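# Stack the matching sock pair, keep odd socks apart

## Task

Of the four socks, identify the two that match and lay them flat on the table, one over the other, aligned toe to toe, heel to heel and cuff to cuff. The two remaining socks must stay on the table, away from the stacked pair and not paired with each other.

## Robot and tools

ROBOT. Two arms, left_arm and right_arm, each mounted on a tilted plate joined to a shared metal frame behind them. Calibrated bases in the scene frame: left_arm (-0.044, +0.231, +0.091) m, quat_wxyz (+0.968, -0.241, +0.071, -0.018); right_arm (-0.024, -0.245, +0.091) m, quat_wxyz (+0.968, +0.243, +0.066, +0.001). A plate and its half of the frame count as part of that arm for 'too close' messages. Each gripper's fingers point along its own +z and open and close along its y. end_effector_position is the point between the pads, about 1 cm short of the fingertips.

FRAME. One scene frame for all poses: origin at table-top height midway between the nominal bases, +x out over the table, +z up, left_arm on the +y side. Arm names do not match image sides. Printed hand positions can be slightly wrong, more so at long reach.

ROW FORMAT. Every command row has 16 numbers, even if only one arm moves: left_arm x, y, z, qw, qx, qy, qz, opening, then the same eight for right_arm. x, y, z are absolute target positions in metres and the quaternion (w first) is an absolute target orientation, both in the scene frame, so together they are a pose. Opening runs from -1 (closed) to +1 (fully open, 0.094 m). To hold an arm still, resend the exact pose from the last result taken before it stopped, plus the opening you want; resending a gripper's current opening leaves it unchanged, while a 0 is a real half-open command. To keep an orientation, repeat the same quaternion in every row rather than copying a drifted reading.

execute_actions(actions, cameras). actions is a list of actions; each action is a list of up to 15 rows, each row lasting one 1/30 s step, and a short action repeats its last row to fill 15 steps (0.5 s). An empty list just reports state and images. An action is rejected for both arms if any target lies over 0.6 m from that gripper's position at the start of the action along any of the gripper's own axes; a malformed action, or a first action failing this test against the latest reported state, rejects the whole call. cameras: list of names (cam_high, cam_left_wrist, cam_right_wrist); omitted, null or ["all"] gives all, [] gives none, an unknown name voids the call.

move(target, speed, blend, opening_speed, blocking, cameras). target is one 16-number row or a list of up to 15 rows differing only in pose; no 0.6 m limit. Each gripper goes in a straight line from its 'Hand target' to its pose, turning the short way. speed: m/s, 0.002 to 0.5, default 0.25 (rotation capped at twice this in rad/s); one value or one per target. blend: metres of corner rounding for a list, default 0. opening_speed: rate of the opening command per second on the -1..1 scale, at least 0.2; otherwise openings are sent at once. blocking=false returns after about 0.5 s while the move continues; execute_actions is refused until a result shows the move ended (use wait or stop), and a new move replaces the old one. Paths end together, at least 0.5 s long, cut off at 10 s. No obstacle avoidance. Faster moves lag and stray more and hit harder; aiming further past a contact presses harder. The result adds a 'move:' line: done, off_target, moving, held or fault, plus limits (paced = pose clipped, held = steps withheld). An unnamed arm is done (within 10 mm and 2 degrees); neither done nor off_target tells you about contact.

wait(seconds 0 to 10, cameras): runs the scene with commands held; a running move continues. stop(): brakes the running move; needs room. zoom_image(camera, region [x0, y0, x1, y1] in image pixels, max 504x504): closer view of that camera's latest image. finished_scene(scene 1 or 2): ends the scene permanently; the goal must hold without the robot. At the start of a continued session, call execute_actions with an empty list.

CONTROL DETAILS. Each step the pose sent is clipped to 100 mm and 20 degrees from the measured pose, then pursued by damped inverse kinematics (position first). One action may fall short; check 'Hand target' and 'Tool commands' and send the rest next. Resting error of about 1 cm is normal. Near the first joint's axis, small moves can swing the arm. 'pose unreachable' means the clearance check withheld that arm's command; it does not guard grippers or wrist cameras against each other. Joint ranges (rad): waist -2.618 to 3.054, shoulder 0 to 3.142, elbow 0 to 3.142 (straight 2.901), wrist pitch and yaw -1.571 to 1.571, wrist roll -2.094 to 2.094.

GRIPPING. grip_measured uses the opening scale and reads up to ~1.6 mm wide when empty. To grip, command below the first-touch reading; about 0.11 lower gives full force (50 to 62 N per pad). Soft socks crush further. Release by commanding well above grip_measured. grip_effort_nm is motor effort (negative closing), not pad force. Joint torques include gravity; joints 1 to 3 wrap at ±28 N m.

CAMERAS. cam_high is fixed, the other two ride on the wrists; all 672x504. Calibration (K, distortion, T_world_to_cam) is given per camera and may be off by a few degrees and millimetres; wrist images can lag during motion.

AVOID. Socks must never end up off the table. Avoid drops, releasing moving items, slams, hard pushes and any arm-to-arm collision, which can fail the scene. Faults and stops cost time. Holding loads, stretching out or pushing at unreachable poses heats motors: MOTOR HOT at 75 °C, fold and idle at 90 °C, collapse at 100 °C. Each action is 0.5 s; time counts, and thinking lets a running move continue.

Each tool is called after "Call:" as name([rows], argument=value, ...), one row to a line, values as JSON.

## Session

Call:
execute_actions(actions=[])

Scene clock: 0.00 s.
left_arm: end_effector_position=(+0.3305, -0.0462, +0.3415) grip_measured=+1.000 grip_effort_nm=n/a end_effector_quat_wxyz=(+0.332, +0.365, +0.866, +0.084) | right_arm: end_effector_position=(+0.5671, -0.4240, +0.1073) grip_measured=+1.000 grip_effort_nm=n/a end_effector_quat_wxyz=(+0.255, +0.030, +0.966, +0.029)
Joint positions: left_arm=[-1.069 2.35 2.179 -1.221 -0.887 -0.033 0.094] | right_arm=[-0.147 2.208 2.058 -0.683 0.269 -0.325 0.094]
Joint velocities: left_arm=[-0.002 0.002 0.007 0.007 -0.022 0.051 0] | right_arm=[-0.012 -0.007 -0.037 -0.007 -0.125 0.066 0]
Joint torques (N m): no reading
Heat: left arm: 34 °C; right arm: 31 °C.
Hand target: left_arm +0.3295, -0.0456, +0.3534; +0.345, +0.358, +0.864, +0.079 | right_arm +0.5690, -0.4202, +0.1133; +0.260, +0.026, +0.965, +0.032
Tool commands: left_gripper/opening=+1.0 right_gripper/opening=+1.0

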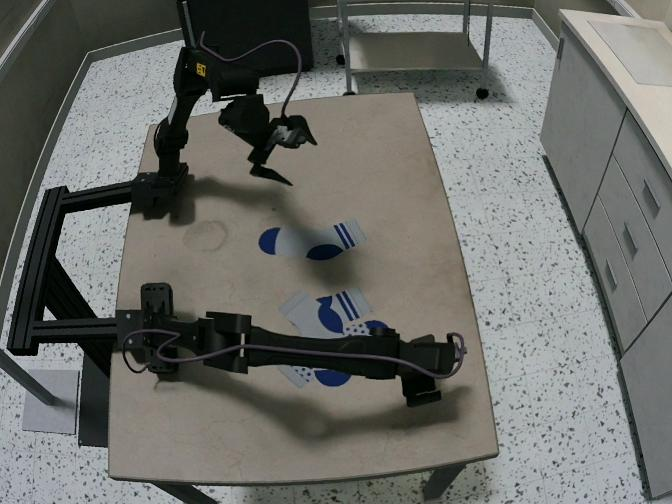

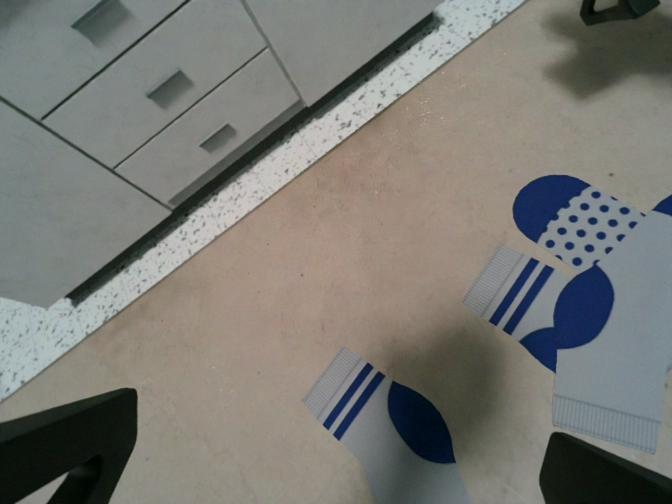

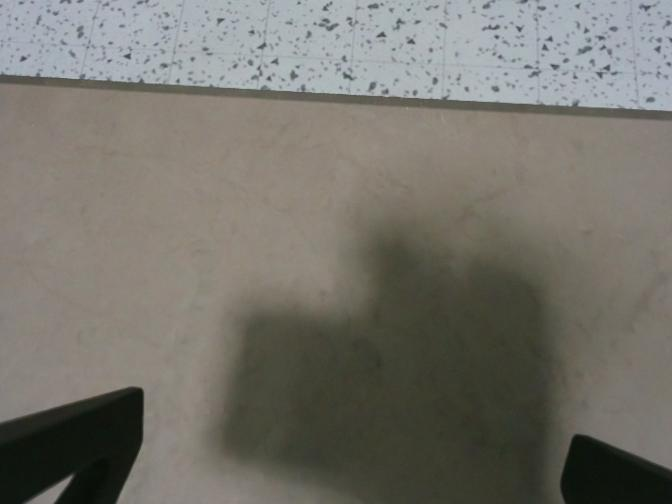

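Call:
move(target=[0.30,0.12,0.34,0,0,1,0,1,0.25,-0.5,0.28,0,0,1,0,1])

Scene clock: 5.50 s.
left_arm: end_effector_position=(+0.3036, +0.1134, +0.3379) grip_measured=+1.000 grip_effort_nm=-0.022 end_effector_quat_wxyz=(+0.127, +0.005, +0.987, -0.103) | right_arm: end_effector_position=(+0.2541, -0.5027, +0.2832) grip_measured=+1.000 grip_effort_nm=-0.017 end_effector_quat_wxyz=(+0.083, +0.008, +0.996, -0.027)
Joint positions: left_arm=[-0.815 1.966 2.034 -1.562 -0.477 -0.745 0.094] | right_arm=[-0.204 1.366 1.791 -1.554 0.452 -0.328 0.094]
Joint velocities: left_arm=[0.002 -0.012 0.017 0.066 0.037 -0.095 0] | right_arm=[0.002 0.002 -0.022 -0.007 -0.037 0.051 0]
Joint torques (N m): left_arm=[-3.11 -6.8 4.15 0.73 0.03 -0.07] | right_arm=[1.55 -6.48 4.16 0.56 0.05 -0.07]
Heat: left arm: 36 °C; right arm: 32 °C.
Hand target: left_arm +0.3011, +0.1198, +0.3420; +0.128, +0.000, +0.986, -0.107 | right_arm +0.2485, -0.5005, +0.2783; +0.068, -0.002, +0.997, -0.025
Off the commanded pose: left_arm 0.008 m, 19 deg | right_arm 0.006 m, 10 deg.
joint sent to its limit (left arm) — joint 4 (wrist pitch), lower limit. The joint targets are off in orientation, not in position.
joint sent to its limit (right arm) — joint 4 (wrist pitch), lower limit. The joint targets are off in orientation, not in position.
move: off_target (left_arm, right_arm)
camera_calibration:
cam_left_wrist: T_world_to_cam=[[0.0797707, -0.969409, 0.232128, 0.00882345], [-0.996811, -0.0771071, 0.0205406, 0.347824], [-0.00201357, -0.233026, -0.972468, 0.442241], [0, 0, 0, 1]] pos_world=[0.346902, 0.138427, 0.420873]
cam_right_wrist: T_world_to_cam=[[0.108621, -0.992727, 0.0519019, -0.537106], [-0.986808, -0.101374, 0.126224, 0.200976], [-0.120045, -0.0649279, -0.990643, 0.368145], [0, 0, 0, 1]] pos_world=[0.30086, -0.488924, 0.367209]

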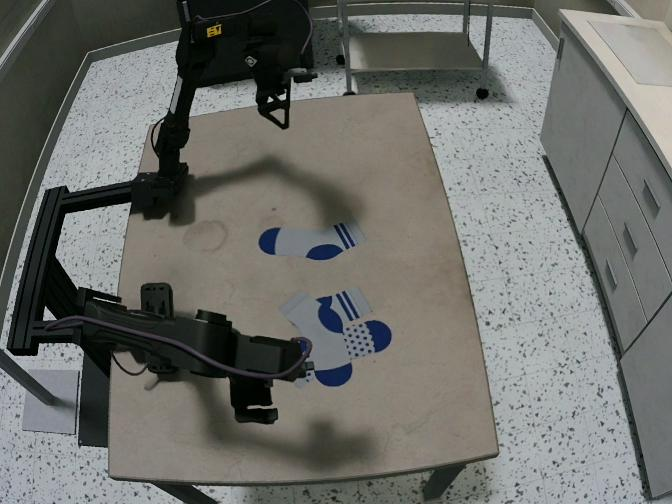

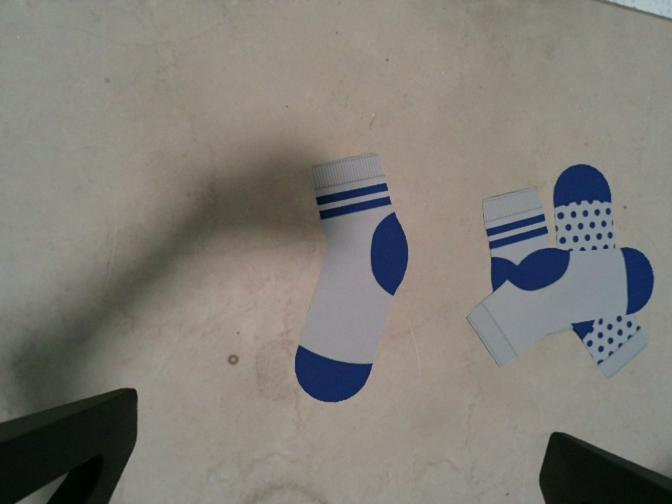

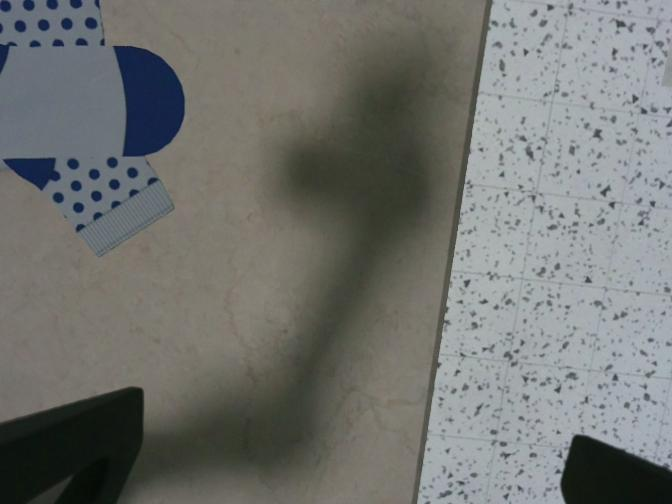

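Call:
zoom_image(camera="cam_left_wrist", region=[440, 140, 672, 400])

Call:
zoom_image(camera="cam_high", region=[220, 200, 420, 410])

Scaled by 1.938.

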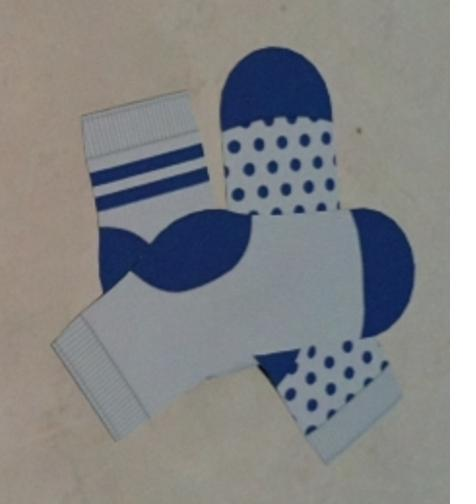

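Scaled by 2.400.

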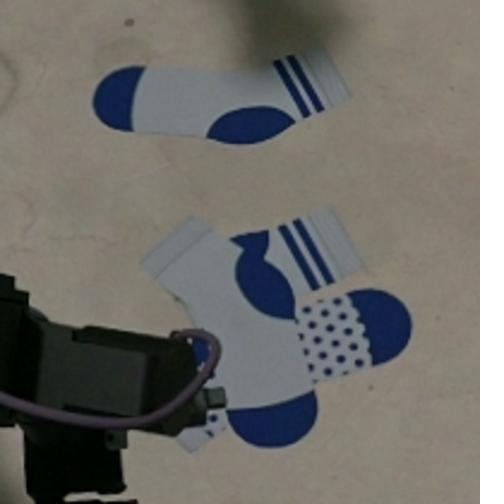

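Call:
move(target=[0.30,0.14,0.34,0.127,0.005,0.987,-0.103,1,0.345,-0.345,0.12,0,0,1,0,0])

Scene clock: 31.63 s.
left_arm: end_effector_position=(+0.3031, +0.1321, +0.3351) grip_measured=+1.000 grip_effort_nm=-0.017 end_effector_quat_wxyz=(+0.124, +0.005, +0.987, -0.099) | right_arm: end_effector_position=(+0.3445, -0.3489, +0.1196) grip_measured=+0.002 grip_effort_nm=-0.125 end_effector_quat_wxyz=(-0.004, -0.001, +1.000, +0.001)
Joint positions: left_arm=[-0.784 1.917 1.991 -1.562 -0.476 -0.714 0.094] | right_arm=[0.045 1.797 1.441 -1.103 0.492 0.019 0.047]
Joint velocities: left_arm=[0.002 0.007 0.007 0.007 0.037 -0.007 0] | right_arm=[0.002 -0.002 0.002 0.022 0.022 -0.051 -0.001]
Joint torques (N m): left_arm=[-2.86 -6.75 4.21 0.71 0.01 0.1] | right_arm=[5.3 -8.5 5.18 0.56 0.04 0.1]
Heat: left arm: 36 °C; right arm: 32 °C.
Hand target: left_arm +0.3004, +0.1396, +0.3400; +0.127, +0.005, +0.986, -0.104 | right_arm +0.3486, -0.3438, +0.1195; +0.003, -0.001, +1.000, +0.001
Off the commanded pose: left_arm 0.010 m, 1 deg | right_arm 0.004 m, 1 deg.
joint sent to its limit (left arm) — joint 4 (wrist pitch), lower limit. The joint targets still meet the commanded pose.
move: done
camera_calibration:
cam_left_wrist: T_world_to_cam=[[0.0804763, -0.971011, 0.225082, 0.0299144], [-0.996728, -0.0766725, 0.0256044, 0.34699], [-0.00760454, -0.226406, -0.974003, 0.445221], [0, 0, 0, 1]] pos_world=[0.346833, 0.156452, 0.418029]
cam_right_wrist: T_world_to_cam=[[0.128858, -0.991363, -0.0243958, -0.383134], [-0.948081, -0.13037, 0.29008, 0.283375], [-0.290755, -0.0142498, -0.956692, 0.299401], [0, 0, 0, 1]] pos_world=[0.405084, -0.338615, 0.194886]

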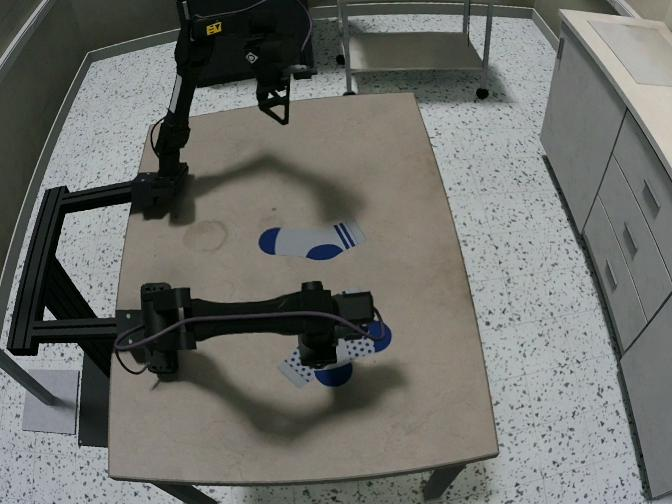

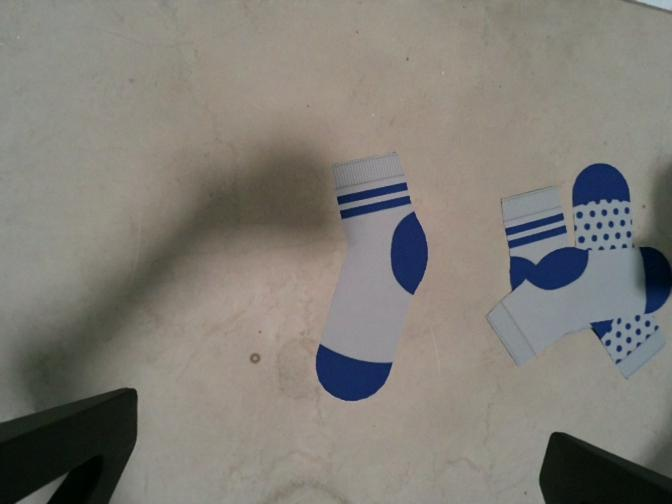

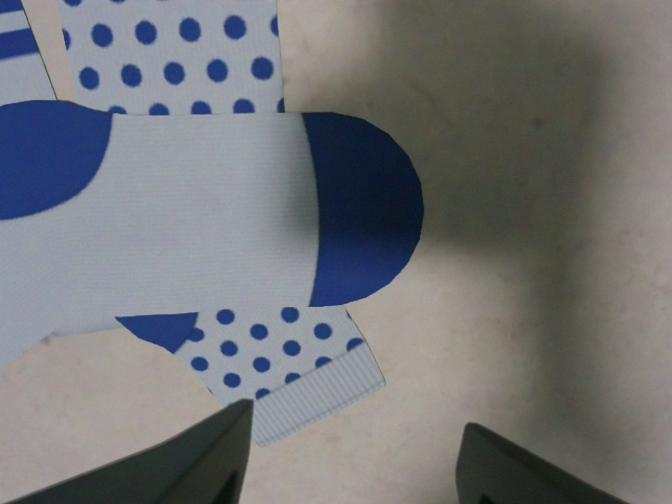

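Call:
move([
  [0.30,0.14,0.34,0.127,0.005,0.987,-0.103,1,0.367,-0.37,0.05,0,0,1,0,0],
  [0.30,0.14,0.34,0.127,0.005,0.987,-0.103,1,0.367,-0.37,0.014,0,0,1,0,0],
], speed=[0.15,0.05])

Scene clock: 37.93 s.
left_arm: end_effector_position=(+0.3030, +0.1320, +0.3351) grip_measured=+1.000 grip_effort_nm=-0.022 end_effector_quat_wxyz=(+0.124, +0.005, +0.987, -0.100) | right_arm: end_effector_position=(+0.3715, -0.3775, +0.0247) grip_measured=+0.002 grip_effort_nm=-0.125 end_effector_quat_wxyz=(+0.007, +0.008, +1.000, -0.007)
Joint positions: left_arm=[-0.784 1.917 1.991 -1.562 -0.475 -0.713 0.094] | right_arm=[-0.138 1.962 1.377 -0.751 0.476 -0.178 0.047]
Joint velocities: left_arm=[-0.007 0.012 0.002 -0.022 0.022 -0.022 0] | right_arm=[-0.007 -0.007 0.007 -0.051 -0.081 -0.007 0]
Joint torques (N m): left_arm=[-2.97 -6.65 4.26 0.72 0 0.05] | right_arm=[4.34 -8.85 3.71 0.59 -0.08 -0.1]
Heat: left arm: 36 °C; right arm: 32 °C.
Hand target: left_arm +0.3003, +0.1397, +0.3399; +0.127, +0.005, +0.986, -0.103 | right_arm +0.3671, -0.3707, +0.0139; -0.002, +0.000, +1.000, -0.001
Off the commanded pose: left_arm 0.010 m, 1 deg | right_arm 0.014 m, 1 deg.
joint sent to its limit (left arm) — joint 4 (wrist pitch), lower limit. The joint targets still meet the commanded pose.
move: off_target (right_arm)
camera_calibration:
cam_left_wrist: T_world_to_cam=[[0.0800456, -0.971009, 0.225241, 0.0299455], [-0.99676, -0.0761877, 0.0257826, 0.346827], [-0.0078745, -0.226576, -0.973962, 0.445298], [0, 0, 0, 1]] pos_world=[0.346813, 0.156395, 0.418016]
cam_right_wrist: T_world_to_cam=[[0.110429, -0.993872, -0.00492367, -0.411857], [-0.956948, -0.107662, 0.269554, 0.345137], [-0.268432, -0.025055, -0.962973, 0.203745], [0, 0, 0, 1]] pos_world=[0.430451, -0.36707, 0.10114]

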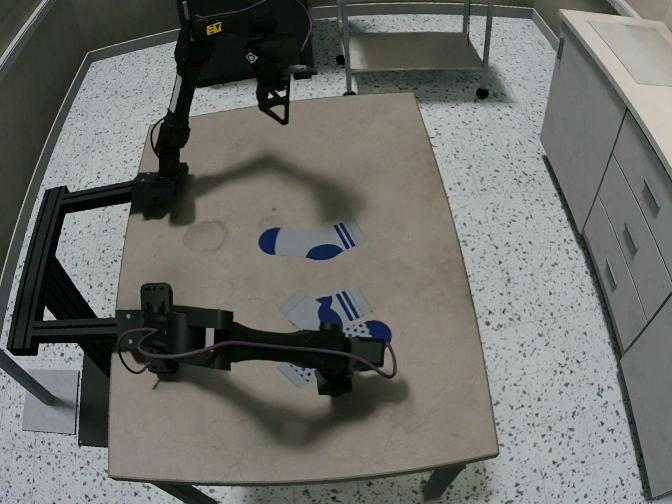

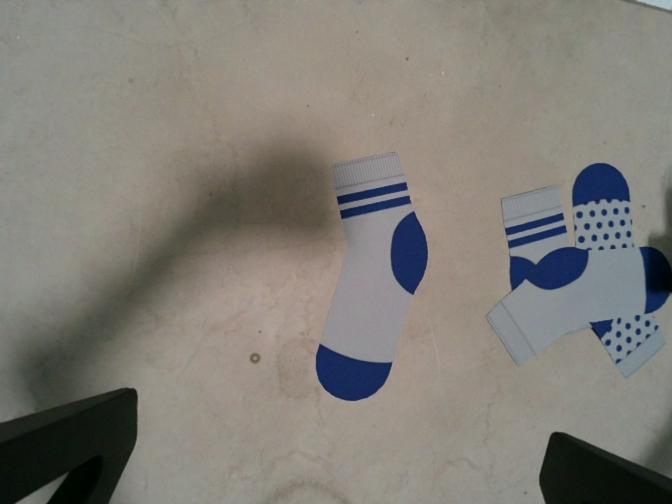

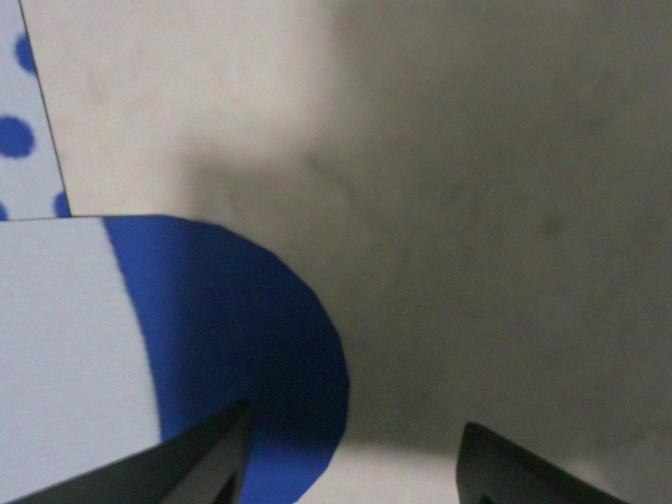

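Call:
move(target=[0.30,0.14,0.34,0.127,0.005,0.987,-0.103,1,0.363,-0.363,0.006,0,0,1,0,0], speed=0.05, cameras=["cam_right_wrist"])

Scene clock: 41.23 s.
left_arm: end_effector_position=(+0.3030, +0.1320, +0.3351) grip_measured=+1.000 grip_effort_nm=-0.017 end_effector_quat_wxyz=(+0.124, +0.005, +0.987, -0.100) | right_arm: end_effector_position=(+0.3667, -0.3730, +0.0179) grip_measured=+0.002 grip_effort_nm=-0.120 end_effector_quat_wxyz=(+0.006, +0.007, +1.000, -0.006)
Joint positions: left_arm=[-0.784 1.917 1.991 -1.562 -0.475 -0.713 0.094] | right_arm=[-0.138 1.962 1.341 -0.717 0.475 -0.179 0.047]
Joint velocities: left_arm=[-0.012 -0.007 0.007 0.037 -0.022 -0.051 0] | right_arm=[-0.007 -0.012 -0.002 -0.007 0.007 -0.007 0]
Joint torques (N m): left_arm=[-3.04 -6.76 4.26 0.75 0 0.06] | right_arm=[4.74 -8.55 3.14 0.75 -0.09 -0.03]
Heat: left arm: 36 °C; right arm: 32 °C.
Hand target: left_arm +0.3003, +0.1397, +0.3399; +0.127, +0.005, +0.986, -0.103 | right_arm +0.3629, -0.3631, +0.0062; +0.000, +0.000, +1.000, +0.000
Off the commanded pose: left_arm 0.010 m, 1 deg | right_arm 0.016 m, 1 deg.
joint sent to its limit (left arm) — joint 4 (wrist pitch), lower limit. The joint targets still meet the commanded pose.
move: off_target (right_arm)
camera_calibration:
cam_right_wrist: T_world_to_cam=[[0.112214, -0.993662, -0.00660496, -0.407398], [-0.956265, -0.109793, 0.271115, 0.341873], [-0.270122, -0.0241068, -0.962524, 0.197031], [0, 0, 0, 1]] pos_world=[0.425859, -0.362531, 0.0942688]
Images, in order (width x height): cam_right_wrist 672x504.

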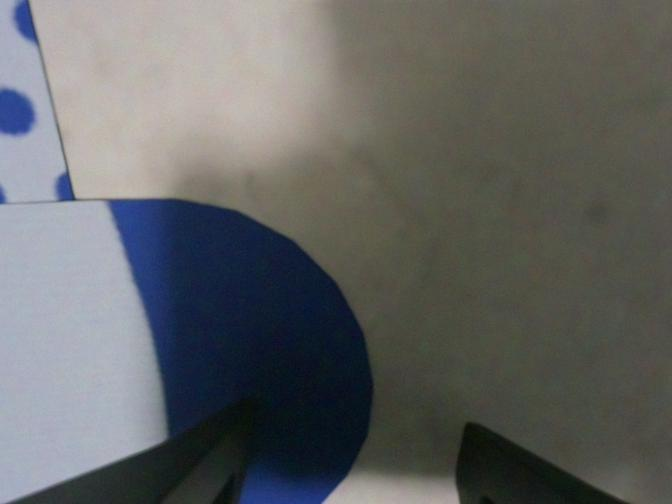

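Call:
move(target=[0.30,0.14,0.34,0.127,0.005,0.987,-0.103,1,0.360,-0.360,-0.003,0,0,1,0,0], speed=0.04, cameras=["cam_right_wrist"])

Scene clock: 44.50 s.
left_arm: end_effector_position=(+0.3030, +0.1320, +0.3351) grip_measured=+1.000 grip_effort_nm=-0.017 end_effector_quat_wxyz=(+0.124, +0.005, +0.987, -0.100) | right_arm: end_effector_position=(+0.3664, -0.3721, +0.0163) grip_measured=+0.002 grip_effort_nm=-0.110 end_effector_quat_wxyz=(+0.009, +0.007, +1.000, -0.007)
Joint positions: left_arm=[-0.784 1.917 1.991 -1.562 -0.475 -0.713 0.094] | right_arm=[-0.138 1.96 1.329 -0.701 0.475 -0.182 0.047]
Joint velocities: left_arm=[-0.017 0.007 -0.012 -0.037 -0.081 -0.022 0] | right_arm=[-0.007 -0.007 -0.012 -0.037 -0.095 0.037 0]
Joint torques (N m): left_arm=[-3.04 -6.82 4.25 0.72 -0.02 0.05] | right_arm=[4.36 -7.75 1.98 1.02 -0.11 -0.03]
Heat: left arm: 36 °C; right arm: 32 °C.
Hand target: left_arm +0.3003, +0.1397, +0.3399; +0.127, +0.005, +0.986, -0.103 | right_arm +0.3592, -0.3601, -0.0021; -0.001, +0.000, +1.000, +0.000
Off the commanded pose: left_arm 0.010 m, 1 deg | right_arm 0.024 m, 2 deg.
joint sent to its limit (left arm) — joint 4 (wrist pitch), lower limit. The joint targets still meet the commanded pose.
move: off_target (right_arm)
camera_calibration:
cam_right_wrist: T_world_to_cam=[[0.112729, -0.993613, -0.00505912, -0.406702], [-0.957551, -0.109994, 0.266452, 0.342515], [-0.265306, -0.0251924, -0.963835, 0.193298], [0, 0, 0, 1]] pos_world=[0.425106, -0.36156, 0.0929866]
Images, in order (width x height): cam_right_wrist 672x504.

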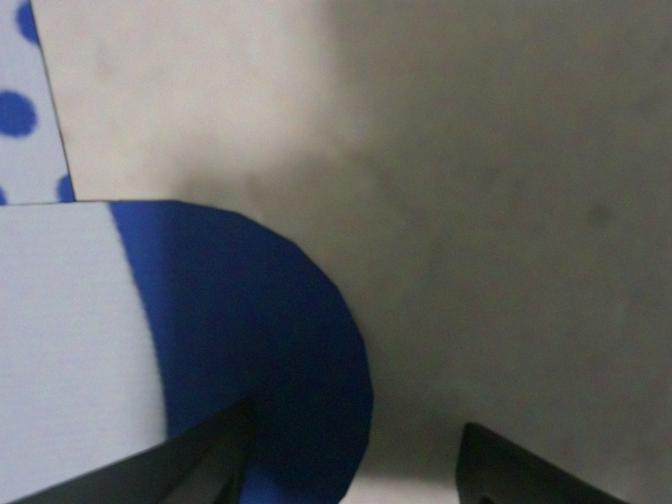

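Call:
move(target=[0.30,0.14,0.34,0.127,0.005,0.987,-0.103,1,0.360,-0.360,0.001,0,0,1,0,-1], opening_speed=1, cameras=["cam_right_wrist"])

Call:
move(target=[0.30,0.14,0.34,0.127,0.005,0.987,-0.103,1,0.360,-0.360,0.08,0,0,1,0,-1], speed=0.08)

Scene clock: 48.47 s.
left_arm: end_effector_position=(+0.3030, +0.1320, +0.3351) grip_measured=+1.000 grip_effort_nm=-0.022 end_effector_quat_wxyz=(+0.124, +0.005, +0.987, -0.100) | right_arm: end_effector_position=(+0.3673, -0.3600, +0.0170) grip_measured=-0.983 grip_effort_nm=-0.921 end_effector_quat_wxyz=(+0.014, +0.000, +1.000, +0.014)
Joint positions: left_arm=[-0.784 1.917 1.991 -1.562 -0.475 -0.713 0.094] | right_arm=[-0.126 1.959 1.32 -0.697 0.435 -0.182 0.001]
Joint velocities: left_arm=[-0.022 -0.002 -0.007 -0.066 -0.066 0.007 0] | right_arm=[-0.007 -0.002 0.007 -0.037 0.022 -0.081 0]
Joint torques (N m): left_arm=[-2.99 -6.68 4.19 0.73 0 0.04] | right_arm=[3.82 -8.1 2.92 0.83 0.31 0.02]
Heat: left arm: 36 °C; right arm: 32 °C.
Hand target: left_arm +0.3003, +0.1397, +0.3399; +0.127, +0.005, +0.986, -0.103 | right_arm +0.3597, -0.3600, +0.0015; +0.000, +0.000, +1.000, +0.000
Off the commanded pose: left_arm 0.010 m, 1 deg | right_arm 0.018 m, 2 deg.
joint sent to its limit (left arm) — joint 4 (wrist pitch), lower limit. The joint targets still meet the commanded pose.
move: off_target (right_arm)
camera_calibration:
cam_right_wrist: T_world_to_cam=[[0.126118, -0.991025, -0.0443125, -0.398088], [-0.958432, -0.133252, 0.252294, 0.336763], [-0.255934, 0.0106516, -0.966636, 0.204], [0, 0, 0, 1]] pos_world=[0.425182, -0.351814, 0.0945905]
Images, in order (width x height): cam_right_wrist 672x504.

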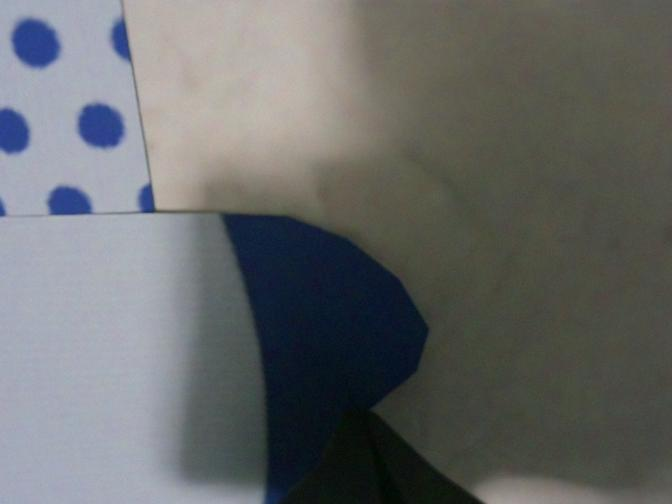

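Scene clock: 50.17 s.
left_arm: end_effector_position=(+0.3030, +0.1320, +0.3351) grip_measured=+1.000 grip_effort_nm=-0.017 end_effector_quat_wxyz=(+0.124, +0.005, +0.987, -0.100) | right_arm: end_effector_position=(+0.3524, -0.3567, +0.0650) grip_measured=-0.984 grip_effort_nm=-0.906 end_effector_quat_wxyz=(-0.016, -0.004, +1.000, +0.004)
Joint positions: left_arm=[-0.784 1.917 1.991 -1.562 -0.475 -0.713 0.094] | right_arm=[-0.05 1.89 1.389 -0.935 0.476 -0.081 0.001]
Joint velocities: left_arm=[0.007 -0.022 0.002 -0.051 -0.007 -0.051 0] | right_arm=[-0.002 -0.002 0.002 -0.051 0.022 0.022 0]
Joint torques (N m): left_arm=[-3.08 -6.8 4.05 0.7 -0.02 0.06] | right_arm=[5.74 -12.14 6.72 0.11 0.07 0.12]
Heat: left arm: 36 °C; right arm: 32 °C.
Hand target: left_arm +0.3003, +0.1397, +0.3399; +0.127, +0.005, +0.986, -0.103 | right_arm +0.3593, -0.3595, +0.0801; +0.001, +0.000, +1.000, +0.001
Off the commanded pose: left_arm 0.010 m, 1 deg | right_arm 0.017 m, 2 deg.
joint sent to its limit (left arm) — joint 4 (wrist pitch), lower limit. The joint targets still meet the commanded pose.
move: off_target (right_arm)
camera_calibration:
cam_left_wrist: T_world_to_cam=[[0.0800456, -0.971009, 0.225241, 0.0299455], [-0.99676, -0.0761877, 0.0257826, 0.346827], [-0.0078745, -0.226576, -0.973962, 0.445298], [0, 0, 0, 1]] pos_world=[0.346813, 0.156395, 0.418016]
cam_right_wrist: T_world_to_cam=[[0.133929, -0.990453, -0.0326566, -0.394149], [-0.940505, -0.137421, 0.310752, 0.299167], [-0.312272, -0.010905, -0.94993, 0.257594], [0, 0, 0, 1]] pos_world=[0.414595, -0.346465, 0.138858]

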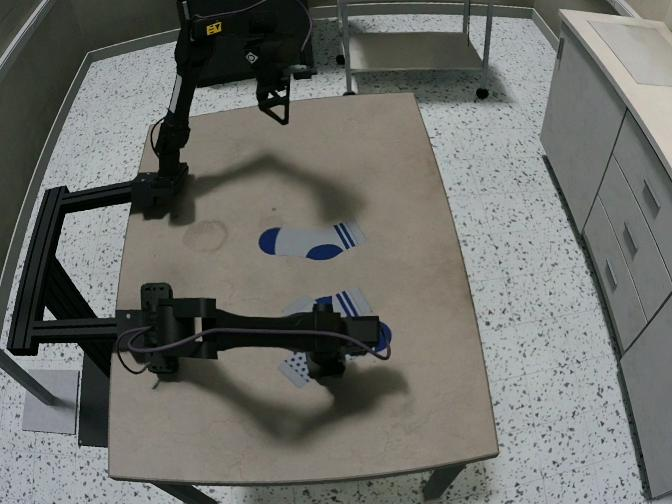

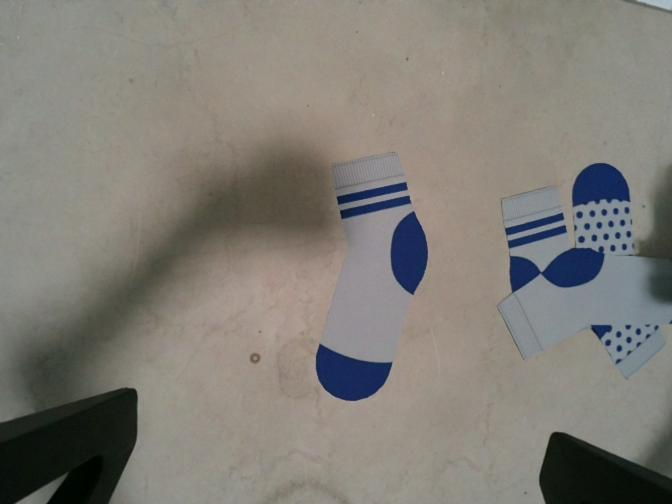

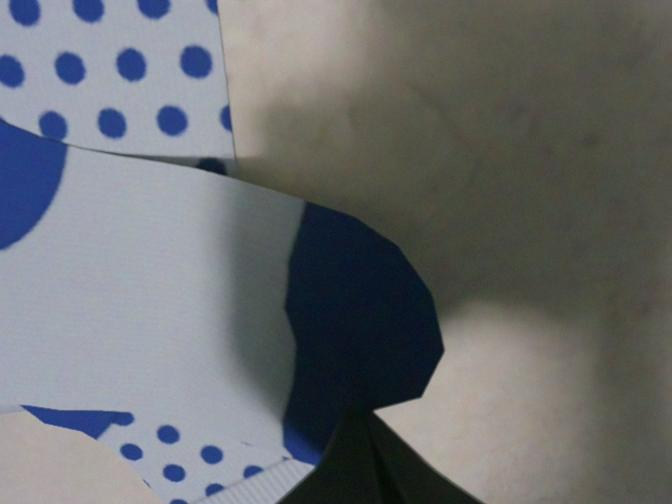

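Call:
move([
  [0.30,0.14,0.34,0.127,0.005,0.987,-0.103,1,0.345,-0.30,0.2,0,0,1,0,-1],
  [0.30,0.14,0.34,0.127,0.005,0.987,-0.103,1,0.31,-0.22,0.30,0,0,1,0,-1],
  [0.30,0.14,0.34,0.127,0.005,0.987,-0.103,1,0.25,-0.50,0.32,0,0,1,0,-1],
], speed=0.2, blend=0.05)

Scene clock: 58.50 s.
left_arm: end_effector_position=(+0.3030, +0.1320, +0.3351) grip_measured=+1.000 grip_effort_nm=-0.017 end_effector_quat_wxyz=(+0.124, +0.005, +0.987, -0.100) | right_arm: end_effector_position=(+0.2494, -0.4991, +0.3128) grip_measured=-0.984 grip_effort_nm=-0.901 end_effector_quat_wxyz=(+0.137, +0.003, +0.990, -0.040)
Joint positions: left_arm=[-0.784 1.917 1.991 -1.562 -0.475 -0.713 0.094] | right_arm=[-0.128 1.289 1.803 -1.552 0.478 -0.317 0.001]
Joint velocities: left_arm=[-0.007 -0.007 -0.017 -0.066 0.007 0.007 0] | right_arm=[0.007 -0.002 -0.007 0.022 -0.051 0.037 0]
Joint torques (N m): left_arm=[-2.92 -6.69 4.1 0.74 0 0.1] | right_arm=[1.36 -6.12 6.89 0.76 -0.1 -0.06]
Heat: left arm: 36 °C; right arm: 33 °C.
Hand target: left_arm +0.3003, +0.1397, +0.3399; +0.127, +0.005, +0.986, -0.103 | right_arm +0.2456, -0.5009, +0.3203; +0.146, +0.003, +0.989, -0.039
Off the commanded pose: left_arm 0.010 m, 1 deg | right_arm 0.007 m, 16 deg.
joint sent to its limit (left arm) — joint 4 (wrist pitch), lower limit. The joint targets still meet the commanded pose.
joint sent to its limit (right arm) — joint 4 (wrist pitch), lower limit. The joint targets are off in position and orientation.
move: off_target (right_arm)
camera_calibration:
cam_left_wrist: T_world_to_cam=[[0.0800456, -0.971009, 0.225241, 0.0299455], [-0.99676, -0.0761877, 0.0257826, 0.346827], [-0.0078745, -0.226576, -0.973962, 0.445298], [0, 0, 0, 1]] pos_world=[0.346813, 0.156395, 0.418016]
cam_right_wrist: T_world_to_cam=[[0.111198, -0.989494, 0.0923902, -0.546225], [-0.99372, -0.109537, 0.0228725, 0.223001], [-0.012512, -0.0943533, -0.99546, 0.357203], [0, 0, 0, 1]] pos_world=[0.286809, -0.482356, 0.400947]

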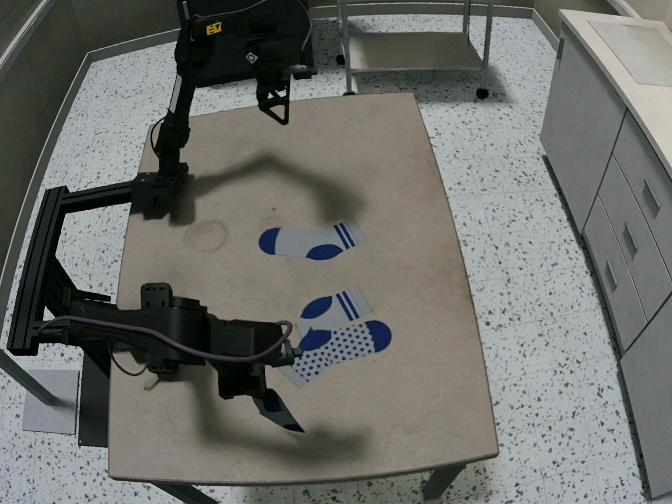

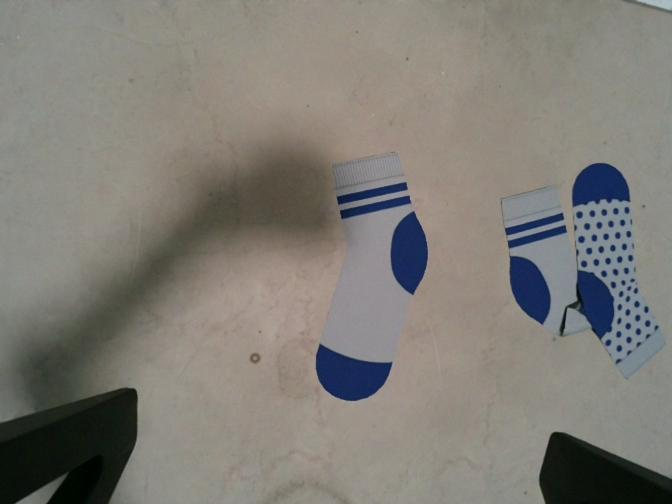

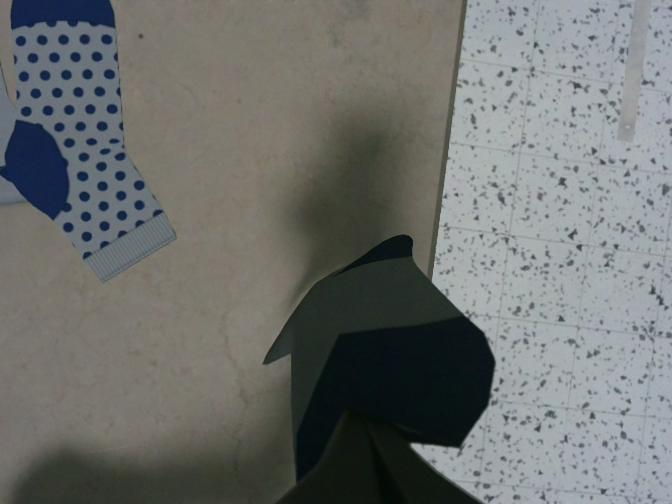

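Call:
move([
  [0.30,0.14,0.34,0.127,0.005,0.987,-0.103,1,0.24,-0.50,0.23,0,0,1,0,-1],
  [0.30,0.14,0.34,0.127,0.005,0.987,-0.103,1,0.33,-0.49,0.15,0,0,1,0,-1],
  [0.30,0.14,0.34,0.127,0.005,0.987,-0.103,1,0.42,-0.48,0.03,0,0,1,0,-1],
], speed=0.12, blend=0.04)

Call:
zoom_image(camera="cam_left_wrist", region=[470, 140, 672, 400])

Scene clock: 66.57 s.
left_arm: end_effector_position=(+0.3030, +0.1320, +0.3351) grip_measured=+1.000 grip_effort_nm=-0.012 end_effector_quat_wxyz=(+0.124, +0.005, +0.987, -0.100) | right_arm: end_effector_position=(+0.4146, -0.4787, +0.0340) grip_measured=-0.984 grip_effort_nm=-0.906 end_effector_quat_wxyz=(-0.009, -0.003, +1.000, -0.005)
Joint positions: left_arm=[-0.784 1.917 1.991 -1.562 -0.475 -0.713 0.094] | right_arm=[-0.316 2.149 1.906 -1.046 0.434 -0.377 0.001]
Joint velocities: left_arm=[0.007 0.007 0.002 0.022 -0.007 0.022 0] | right_arm=[-0.002 -0.002 0.002 -0.051 0.081 -0.007 0]
Joint torques (N m): left_arm=[-3.08 -6.89 4.15 0.73 0.01 0.09] | right_arm=[4.56 -11.48 7.38 0.53 -0.08 -0.08]
Heat: left arm: 36 °C; right arm: 33 °C.
Hand target: left_arm +0.3003, +0.1397, +0.3399; +0.127, +0.005, +0.986, -0.103 | right_arm +0.4226, -0.4800, +0.0294; -0.001, -0.002, +1.000, -0.004
Off the commanded pose: left_arm 0.010 m, 1 deg | right_arm 0.007 m, 1 deg.
joint sent to its limit (left arm) — joint 4 (wrist pitch), lower limit. The joint targets still meet the commanded pose.
move: done
camera_calibration:
cam_left_wrist: T_world_to_cam=[[0.0800456, -0.971009, 0.225241, 0.0299455], [-0.99676, -0.0761877, 0.0257826, 0.346827], [-0.0078745, -0.226576, -0.973962, 0.445298], [0, 0, 0, 1]] pos_world=[0.346813, 0.156395, 0.418016]
cam_right_wrist: T_world_to_cam=[[0.132492, -0.991085, -0.0140022, -0.524669], [-0.944661, -0.130537, 0.300959, 0.355925], [-0.300104, -0.0266472, -0.953534, 0.233825], [0, 0, 0, 1]] pos_world=[0.475914, -0.4673, 0.108495]

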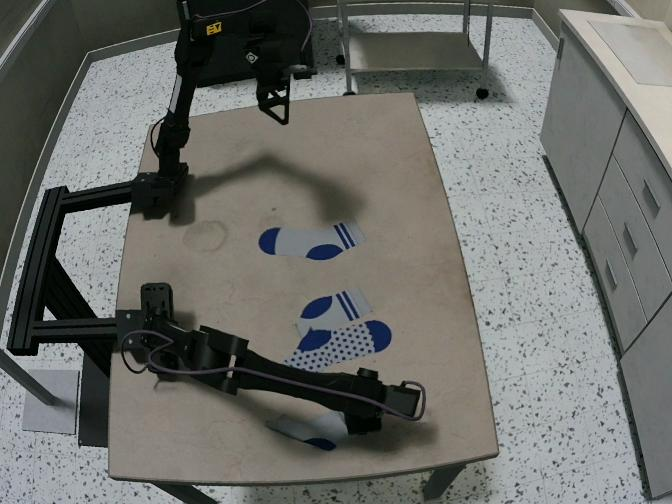

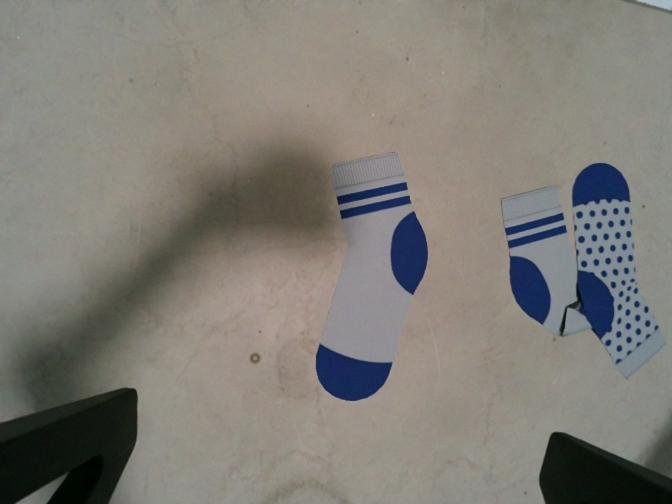

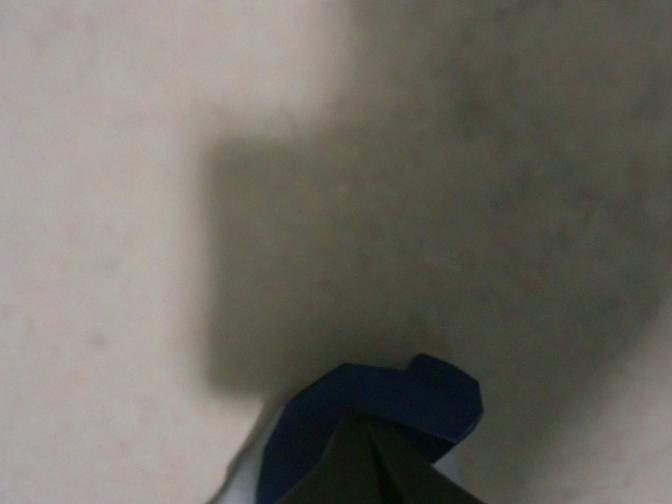

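Scaled by 1.938.

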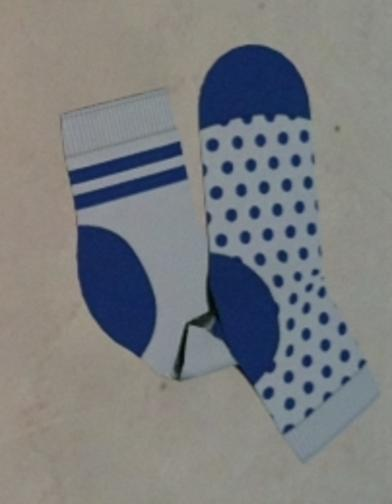

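Call:
move(target=[0.30,0.14,0.34,0.127,0.005,0.987,-0.103,1,0.44,-0.48,0.015,0,0,1,0,-1], speed=0.08, cameras=[])

Call:
move(target=[0.30,0.14,0.34,0.127,0.005,0.987,-0.103,1,0.44,-0.48,0.015,0,0,1,0,0], opening_speed=1.5, cameras=[])

Call:
move([
  [0.30,0.14,0.34,0.127,0.005,0.987,-0.103,1,0.43,-0.48,0.1,0,0,1,0,0],
  [0.30,0.14,0.34,0.127,0.005,0.987,-0.103,1,0.40,-0.3,0.16,0,0,1,0,0],
], blend=0.03, speed=0.2)

Scene clock: 72.07 s.
left_arm: end_effector_position=(+0.3030, +0.1320, +0.3351) grip_measured=+1.000 grip_effort_nm=-0.022 end_effector_quat_wxyz=(+0.124, +0.005, +0.987, -0.100) | right_arm: end_effector_position=(+0.4362, -0.4827, +0.0246) grip_measured=-0.984 grip_effort_nm=-0.906 end_effector_quat_wxyz=(+0.003, +0.003, +1.000, -0.006)
Joint positions: left_arm=[-0.784 1.917 1.991 -1.562 -0.475 -0.713 0.094] | right_arm=[-0.318 2.231 2.018 -1.048 0.427 -0.377 0.001]
Joint velocities: left_arm=[0.017 -0.012 -0.007 0.022 -0.022 0.007 0] | right_arm=[-0.012 -0.002 -0.022 0.037 -0.022 -0.051 -0.001]
Joint torques (N m): left_arm=[-3 -6.79 4.18 0.7 0 0.01] | right_arm=[4.79 -11.23 7.42 0.39 -0.07 -0.05]
Heat: left arm: 36 °C; right arm: 33 °C.
Hand target: left_arm +0.3003, +0.1397, +0.3399; +0.127, +0.005, +0.986, -0.103 | right_arm +0.4396, -0.4799, +0.0153; +0.000, +0.000, +1.000, +0.000
Off the commanded pose: left_arm 0.010 m, 1 deg | right_arm 0.011 m, 1 deg.
joint sent to its limit (left arm) — joint 4 (wrist pitch), lower limit. The joint targets still meet the commanded pose.
move: off_target (right_arm)
No camera images: "cameras" was empty.

Scene clock: 72.97 s.
left_arm: end_effector_position=(+0.3030, +0.1320, +0.3351) grip_measured=+1.000 grip_effort_nm=-0.017 end_effector_quat_wxyz=(+0.124, +0.005, +0.987, -0.100) | right_arm: end_effector_position=(+0.4363, -0.4825, +0.0246) grip_measured=-0.002 grip_effort_nm=0.095 end_effector_quat_wxyz=(+0.003, +0.003, +1.000, -0.006)
Joint positions: left_arm=[-0.784 1.917 1.991 -1.562 -0.475 -0.713 0.094] | right_arm=[-0.318 2.231 2.018 -1.048 0.426 -0.377 0.047]
Joint velocities: left_arm=[-0.012 0.017 -0.012 0.007 0.022 -0.007 0] | right_arm=[-0.012 0.002 -0.002 0.051 -0.007 -0.007 -0.001]
Joint torques (N m): left_arm=[-3 -7.04 4.26 0.75 -0.02 0.04] | right_arm=[4.79 -11.17 7.45 0.39 -0.09 -0.06]
Heat: left arm: 36 °C; right arm: 34 °C.
Hand target: left_arm +0.3003, +0.1397, +0.3399; +0.127, +0.005, +0.986, -0.103 | right_arm +0.4397, -0.4798, +0.0150; +0.000, +0.000, +1.000, +0.000
Off the commanded pose: left_arm 0.010 m, 1 deg | right_arm 0.011 m, 1 deg.
joint sent to its limit (left arm) — joint 4 (wrist pitch), lower limit. The joint targets still meet the commanded pose.
move: off_target (right_arm)
No camera images: "cameras" was empty.

Scene clock: 75.20 s.
left_arm: end_effector_position=(+0.3030, +0.1320, +0.3351) grip_measured=+1.000 grip_effort_nm=-0.012 end_effector_quat_wxyz=(+0.124, +0.005, +0.987, -0.100) | right_arm: end_effector_position=(+0.4071, -0.2945, +0.1541) grip_measured=-0.002 grip_effort_nm=0.090 end_effector_quat_wxyz=(+0.006, +0.000, +1.000, +0.008)
Joint positions: left_arm=[-0.784 1.917 1.991 -1.562 -0.475 -0.713 0.094] | right_arm=[0.199 2.064 1.861 -1.313 0.495 0.184 0.047]
Joint velocities: left_arm=[-0.012 0.007 -0.002 -0.081 0.007 -0.037 0] | right_arm=[0.002 0.007 0.007 0.022 0.037 -0.007 -0.001]
Joint torques (N m): left_arm=[-3.11 -6.94 4.23 0.75 0 0.05] | right_arm=[5.72 -12.72 4.52 0.22 0.08 0.1]
Heat: left arm: 36 °C; right arm: 34 °C.
Hand target: left_arm +0.3003, +0.1397, +0.3399; +0.127, +0.005, +0.986, -0.103 | right_arm +0.4010, -0.2981, +0.1598; +0.005, +0.001, +1.000, +0.004
Off the commanded pose: left_arm 0.010 m, 1 deg | right_arm 0.011 m, 1 deg.
joint sent to its limit (left arm) — joint 4 (wrist pitch), lower limit. The joint targets still meet the commanded pose.
move: off_target (right_arm)
camera_calibration:
cam_left_wrist: T_world_to_cam=[[0.0800456, -0.971009, 0.225241, 0.0299455], [-0.99676, -0.0761877, 0.0257826, 0.346827], [-0.0078745, -0.226576, -0.973962, 0.445298], [0, 0, 0, 1]] pos_world=[0.346813, 0.156395, 0.418016]
cam_right_wrist: T_world_to_cam=[[0.126372, -0.99139, -0.0342911, -0.333872], [-0.954462, -0.130937, 0.268063, 0.345656], [-0.270245, -0.00114616, -0.962791, 0.347826], [0, 0, 0, 1]] pos_world=[0.466106, -0.28534, 0.230778]

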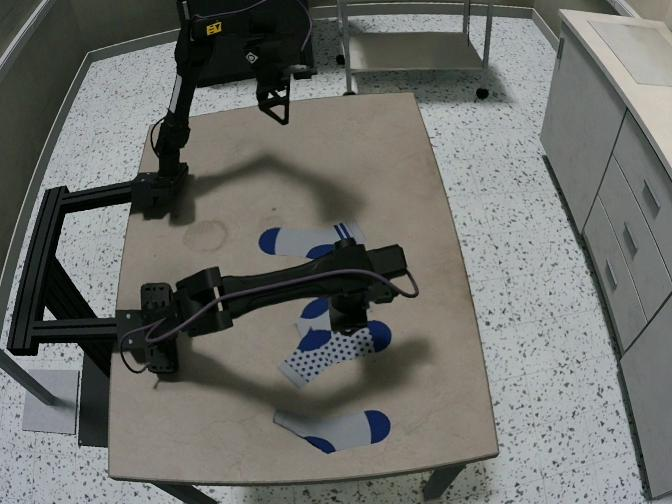

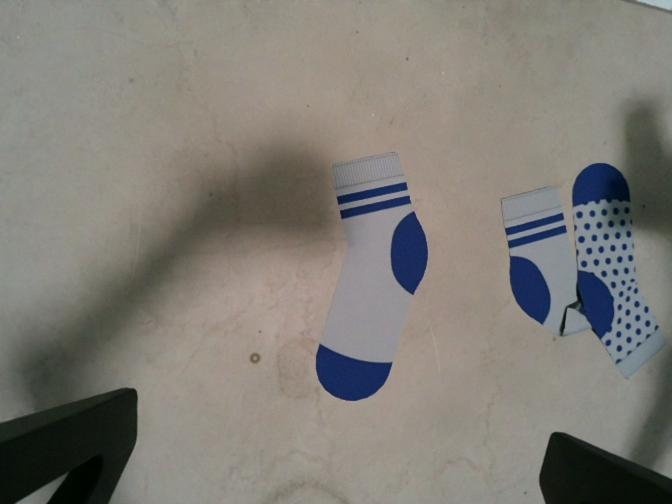

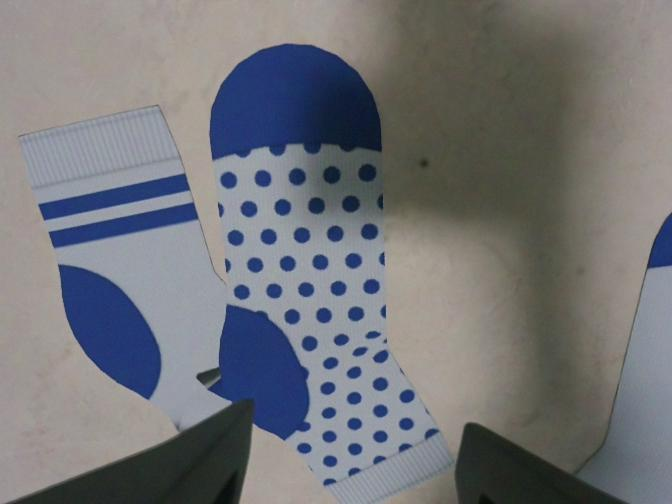

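Call:
move([
  [0.30,0.14,0.34,0.127,0.005,0.987,-0.103,1,0.483,-0.255,0.06,0,0,1,0,0],
  [0.30,0.14,0.34,0.127,0.005,0.987,-0.103,1,0.48,-0.252,0.005,0,0,1,0,0],
], speed=[0.15,0.05], cameras=["cam_right_wrist"])

Scene clock: 86.33 s.
left_arm: end_effector_position=(+0.3030, +0.1320, +0.3351) grip_measured=+1.000 grip_effort_nm=-0.012 end_effector_quat_wxyz=(+0.124, +0.005, +0.987, -0.100) | right_arm: end_effector_position=(+0.4849, -0.2590, +0.0218) grip_measured=-0.002 grip_effort_nm=0.085 end_effector_quat_wxyz=(+0.009, +0.009, +1.000, +0.002)
Joint positions: left_arm=[-0.784 1.917 1.991 -1.562 -0.475 -0.713 0.094] | right_arm=[0.107 2.51 2.119 -1.071 0.5 0.096 0.047]
Joint velocities: left_arm=[0.007 -0.012 -0.002 -0.022 0.022 0.007 0] | right_arm=[-0.007 -0.002 0.002 0.037 -0.022 -0.037 0]
Joint torques (N m): left_arm=[-3.11 -6.9 4.16 0.7 0 0.04] | right_arm=[6.64 -11.52 4.14 0.71 0.03 -0.06]
Heat: left arm: 36 °C; right arm: 35 °C.
Hand target: left_arm +0.3003, +0.1397, +0.3399; +0.127, +0.005, +0.986, -0.103 | right_arm +0.4799, -0.2521, +0.0053; -0.001, +0.000, +1.000, -0.001
Off the commanded pose: left_arm 0.010 m, 1 deg | right_arm 0.019 m, 1 deg.
joint sent to its limit (left arm) — joint 4 (wrist pitch), lower limit. The joint targets still meet the commanded pose.
move: off_target (right_arm)
camera_calibration:
cam_right_wrist: T_world_to_cam=[[0.108716, -0.993833, -0.0218297, -0.305417], [-0.958182, -0.110613, 0.263917, 0.467191], [-0.264704, -0.00777525, -0.964298, 0.237148], [0, 0, 0, 1]] pos_world=[0.543632, -0.250012, 0.0987145]
Images, in order (width x height): cam_right_wrist 672x504.

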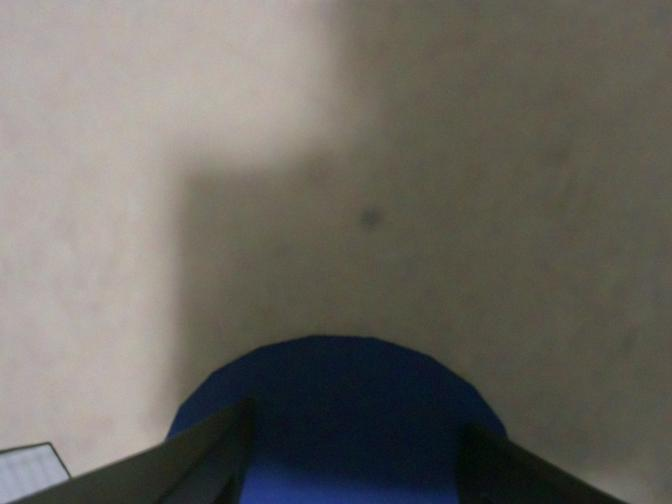

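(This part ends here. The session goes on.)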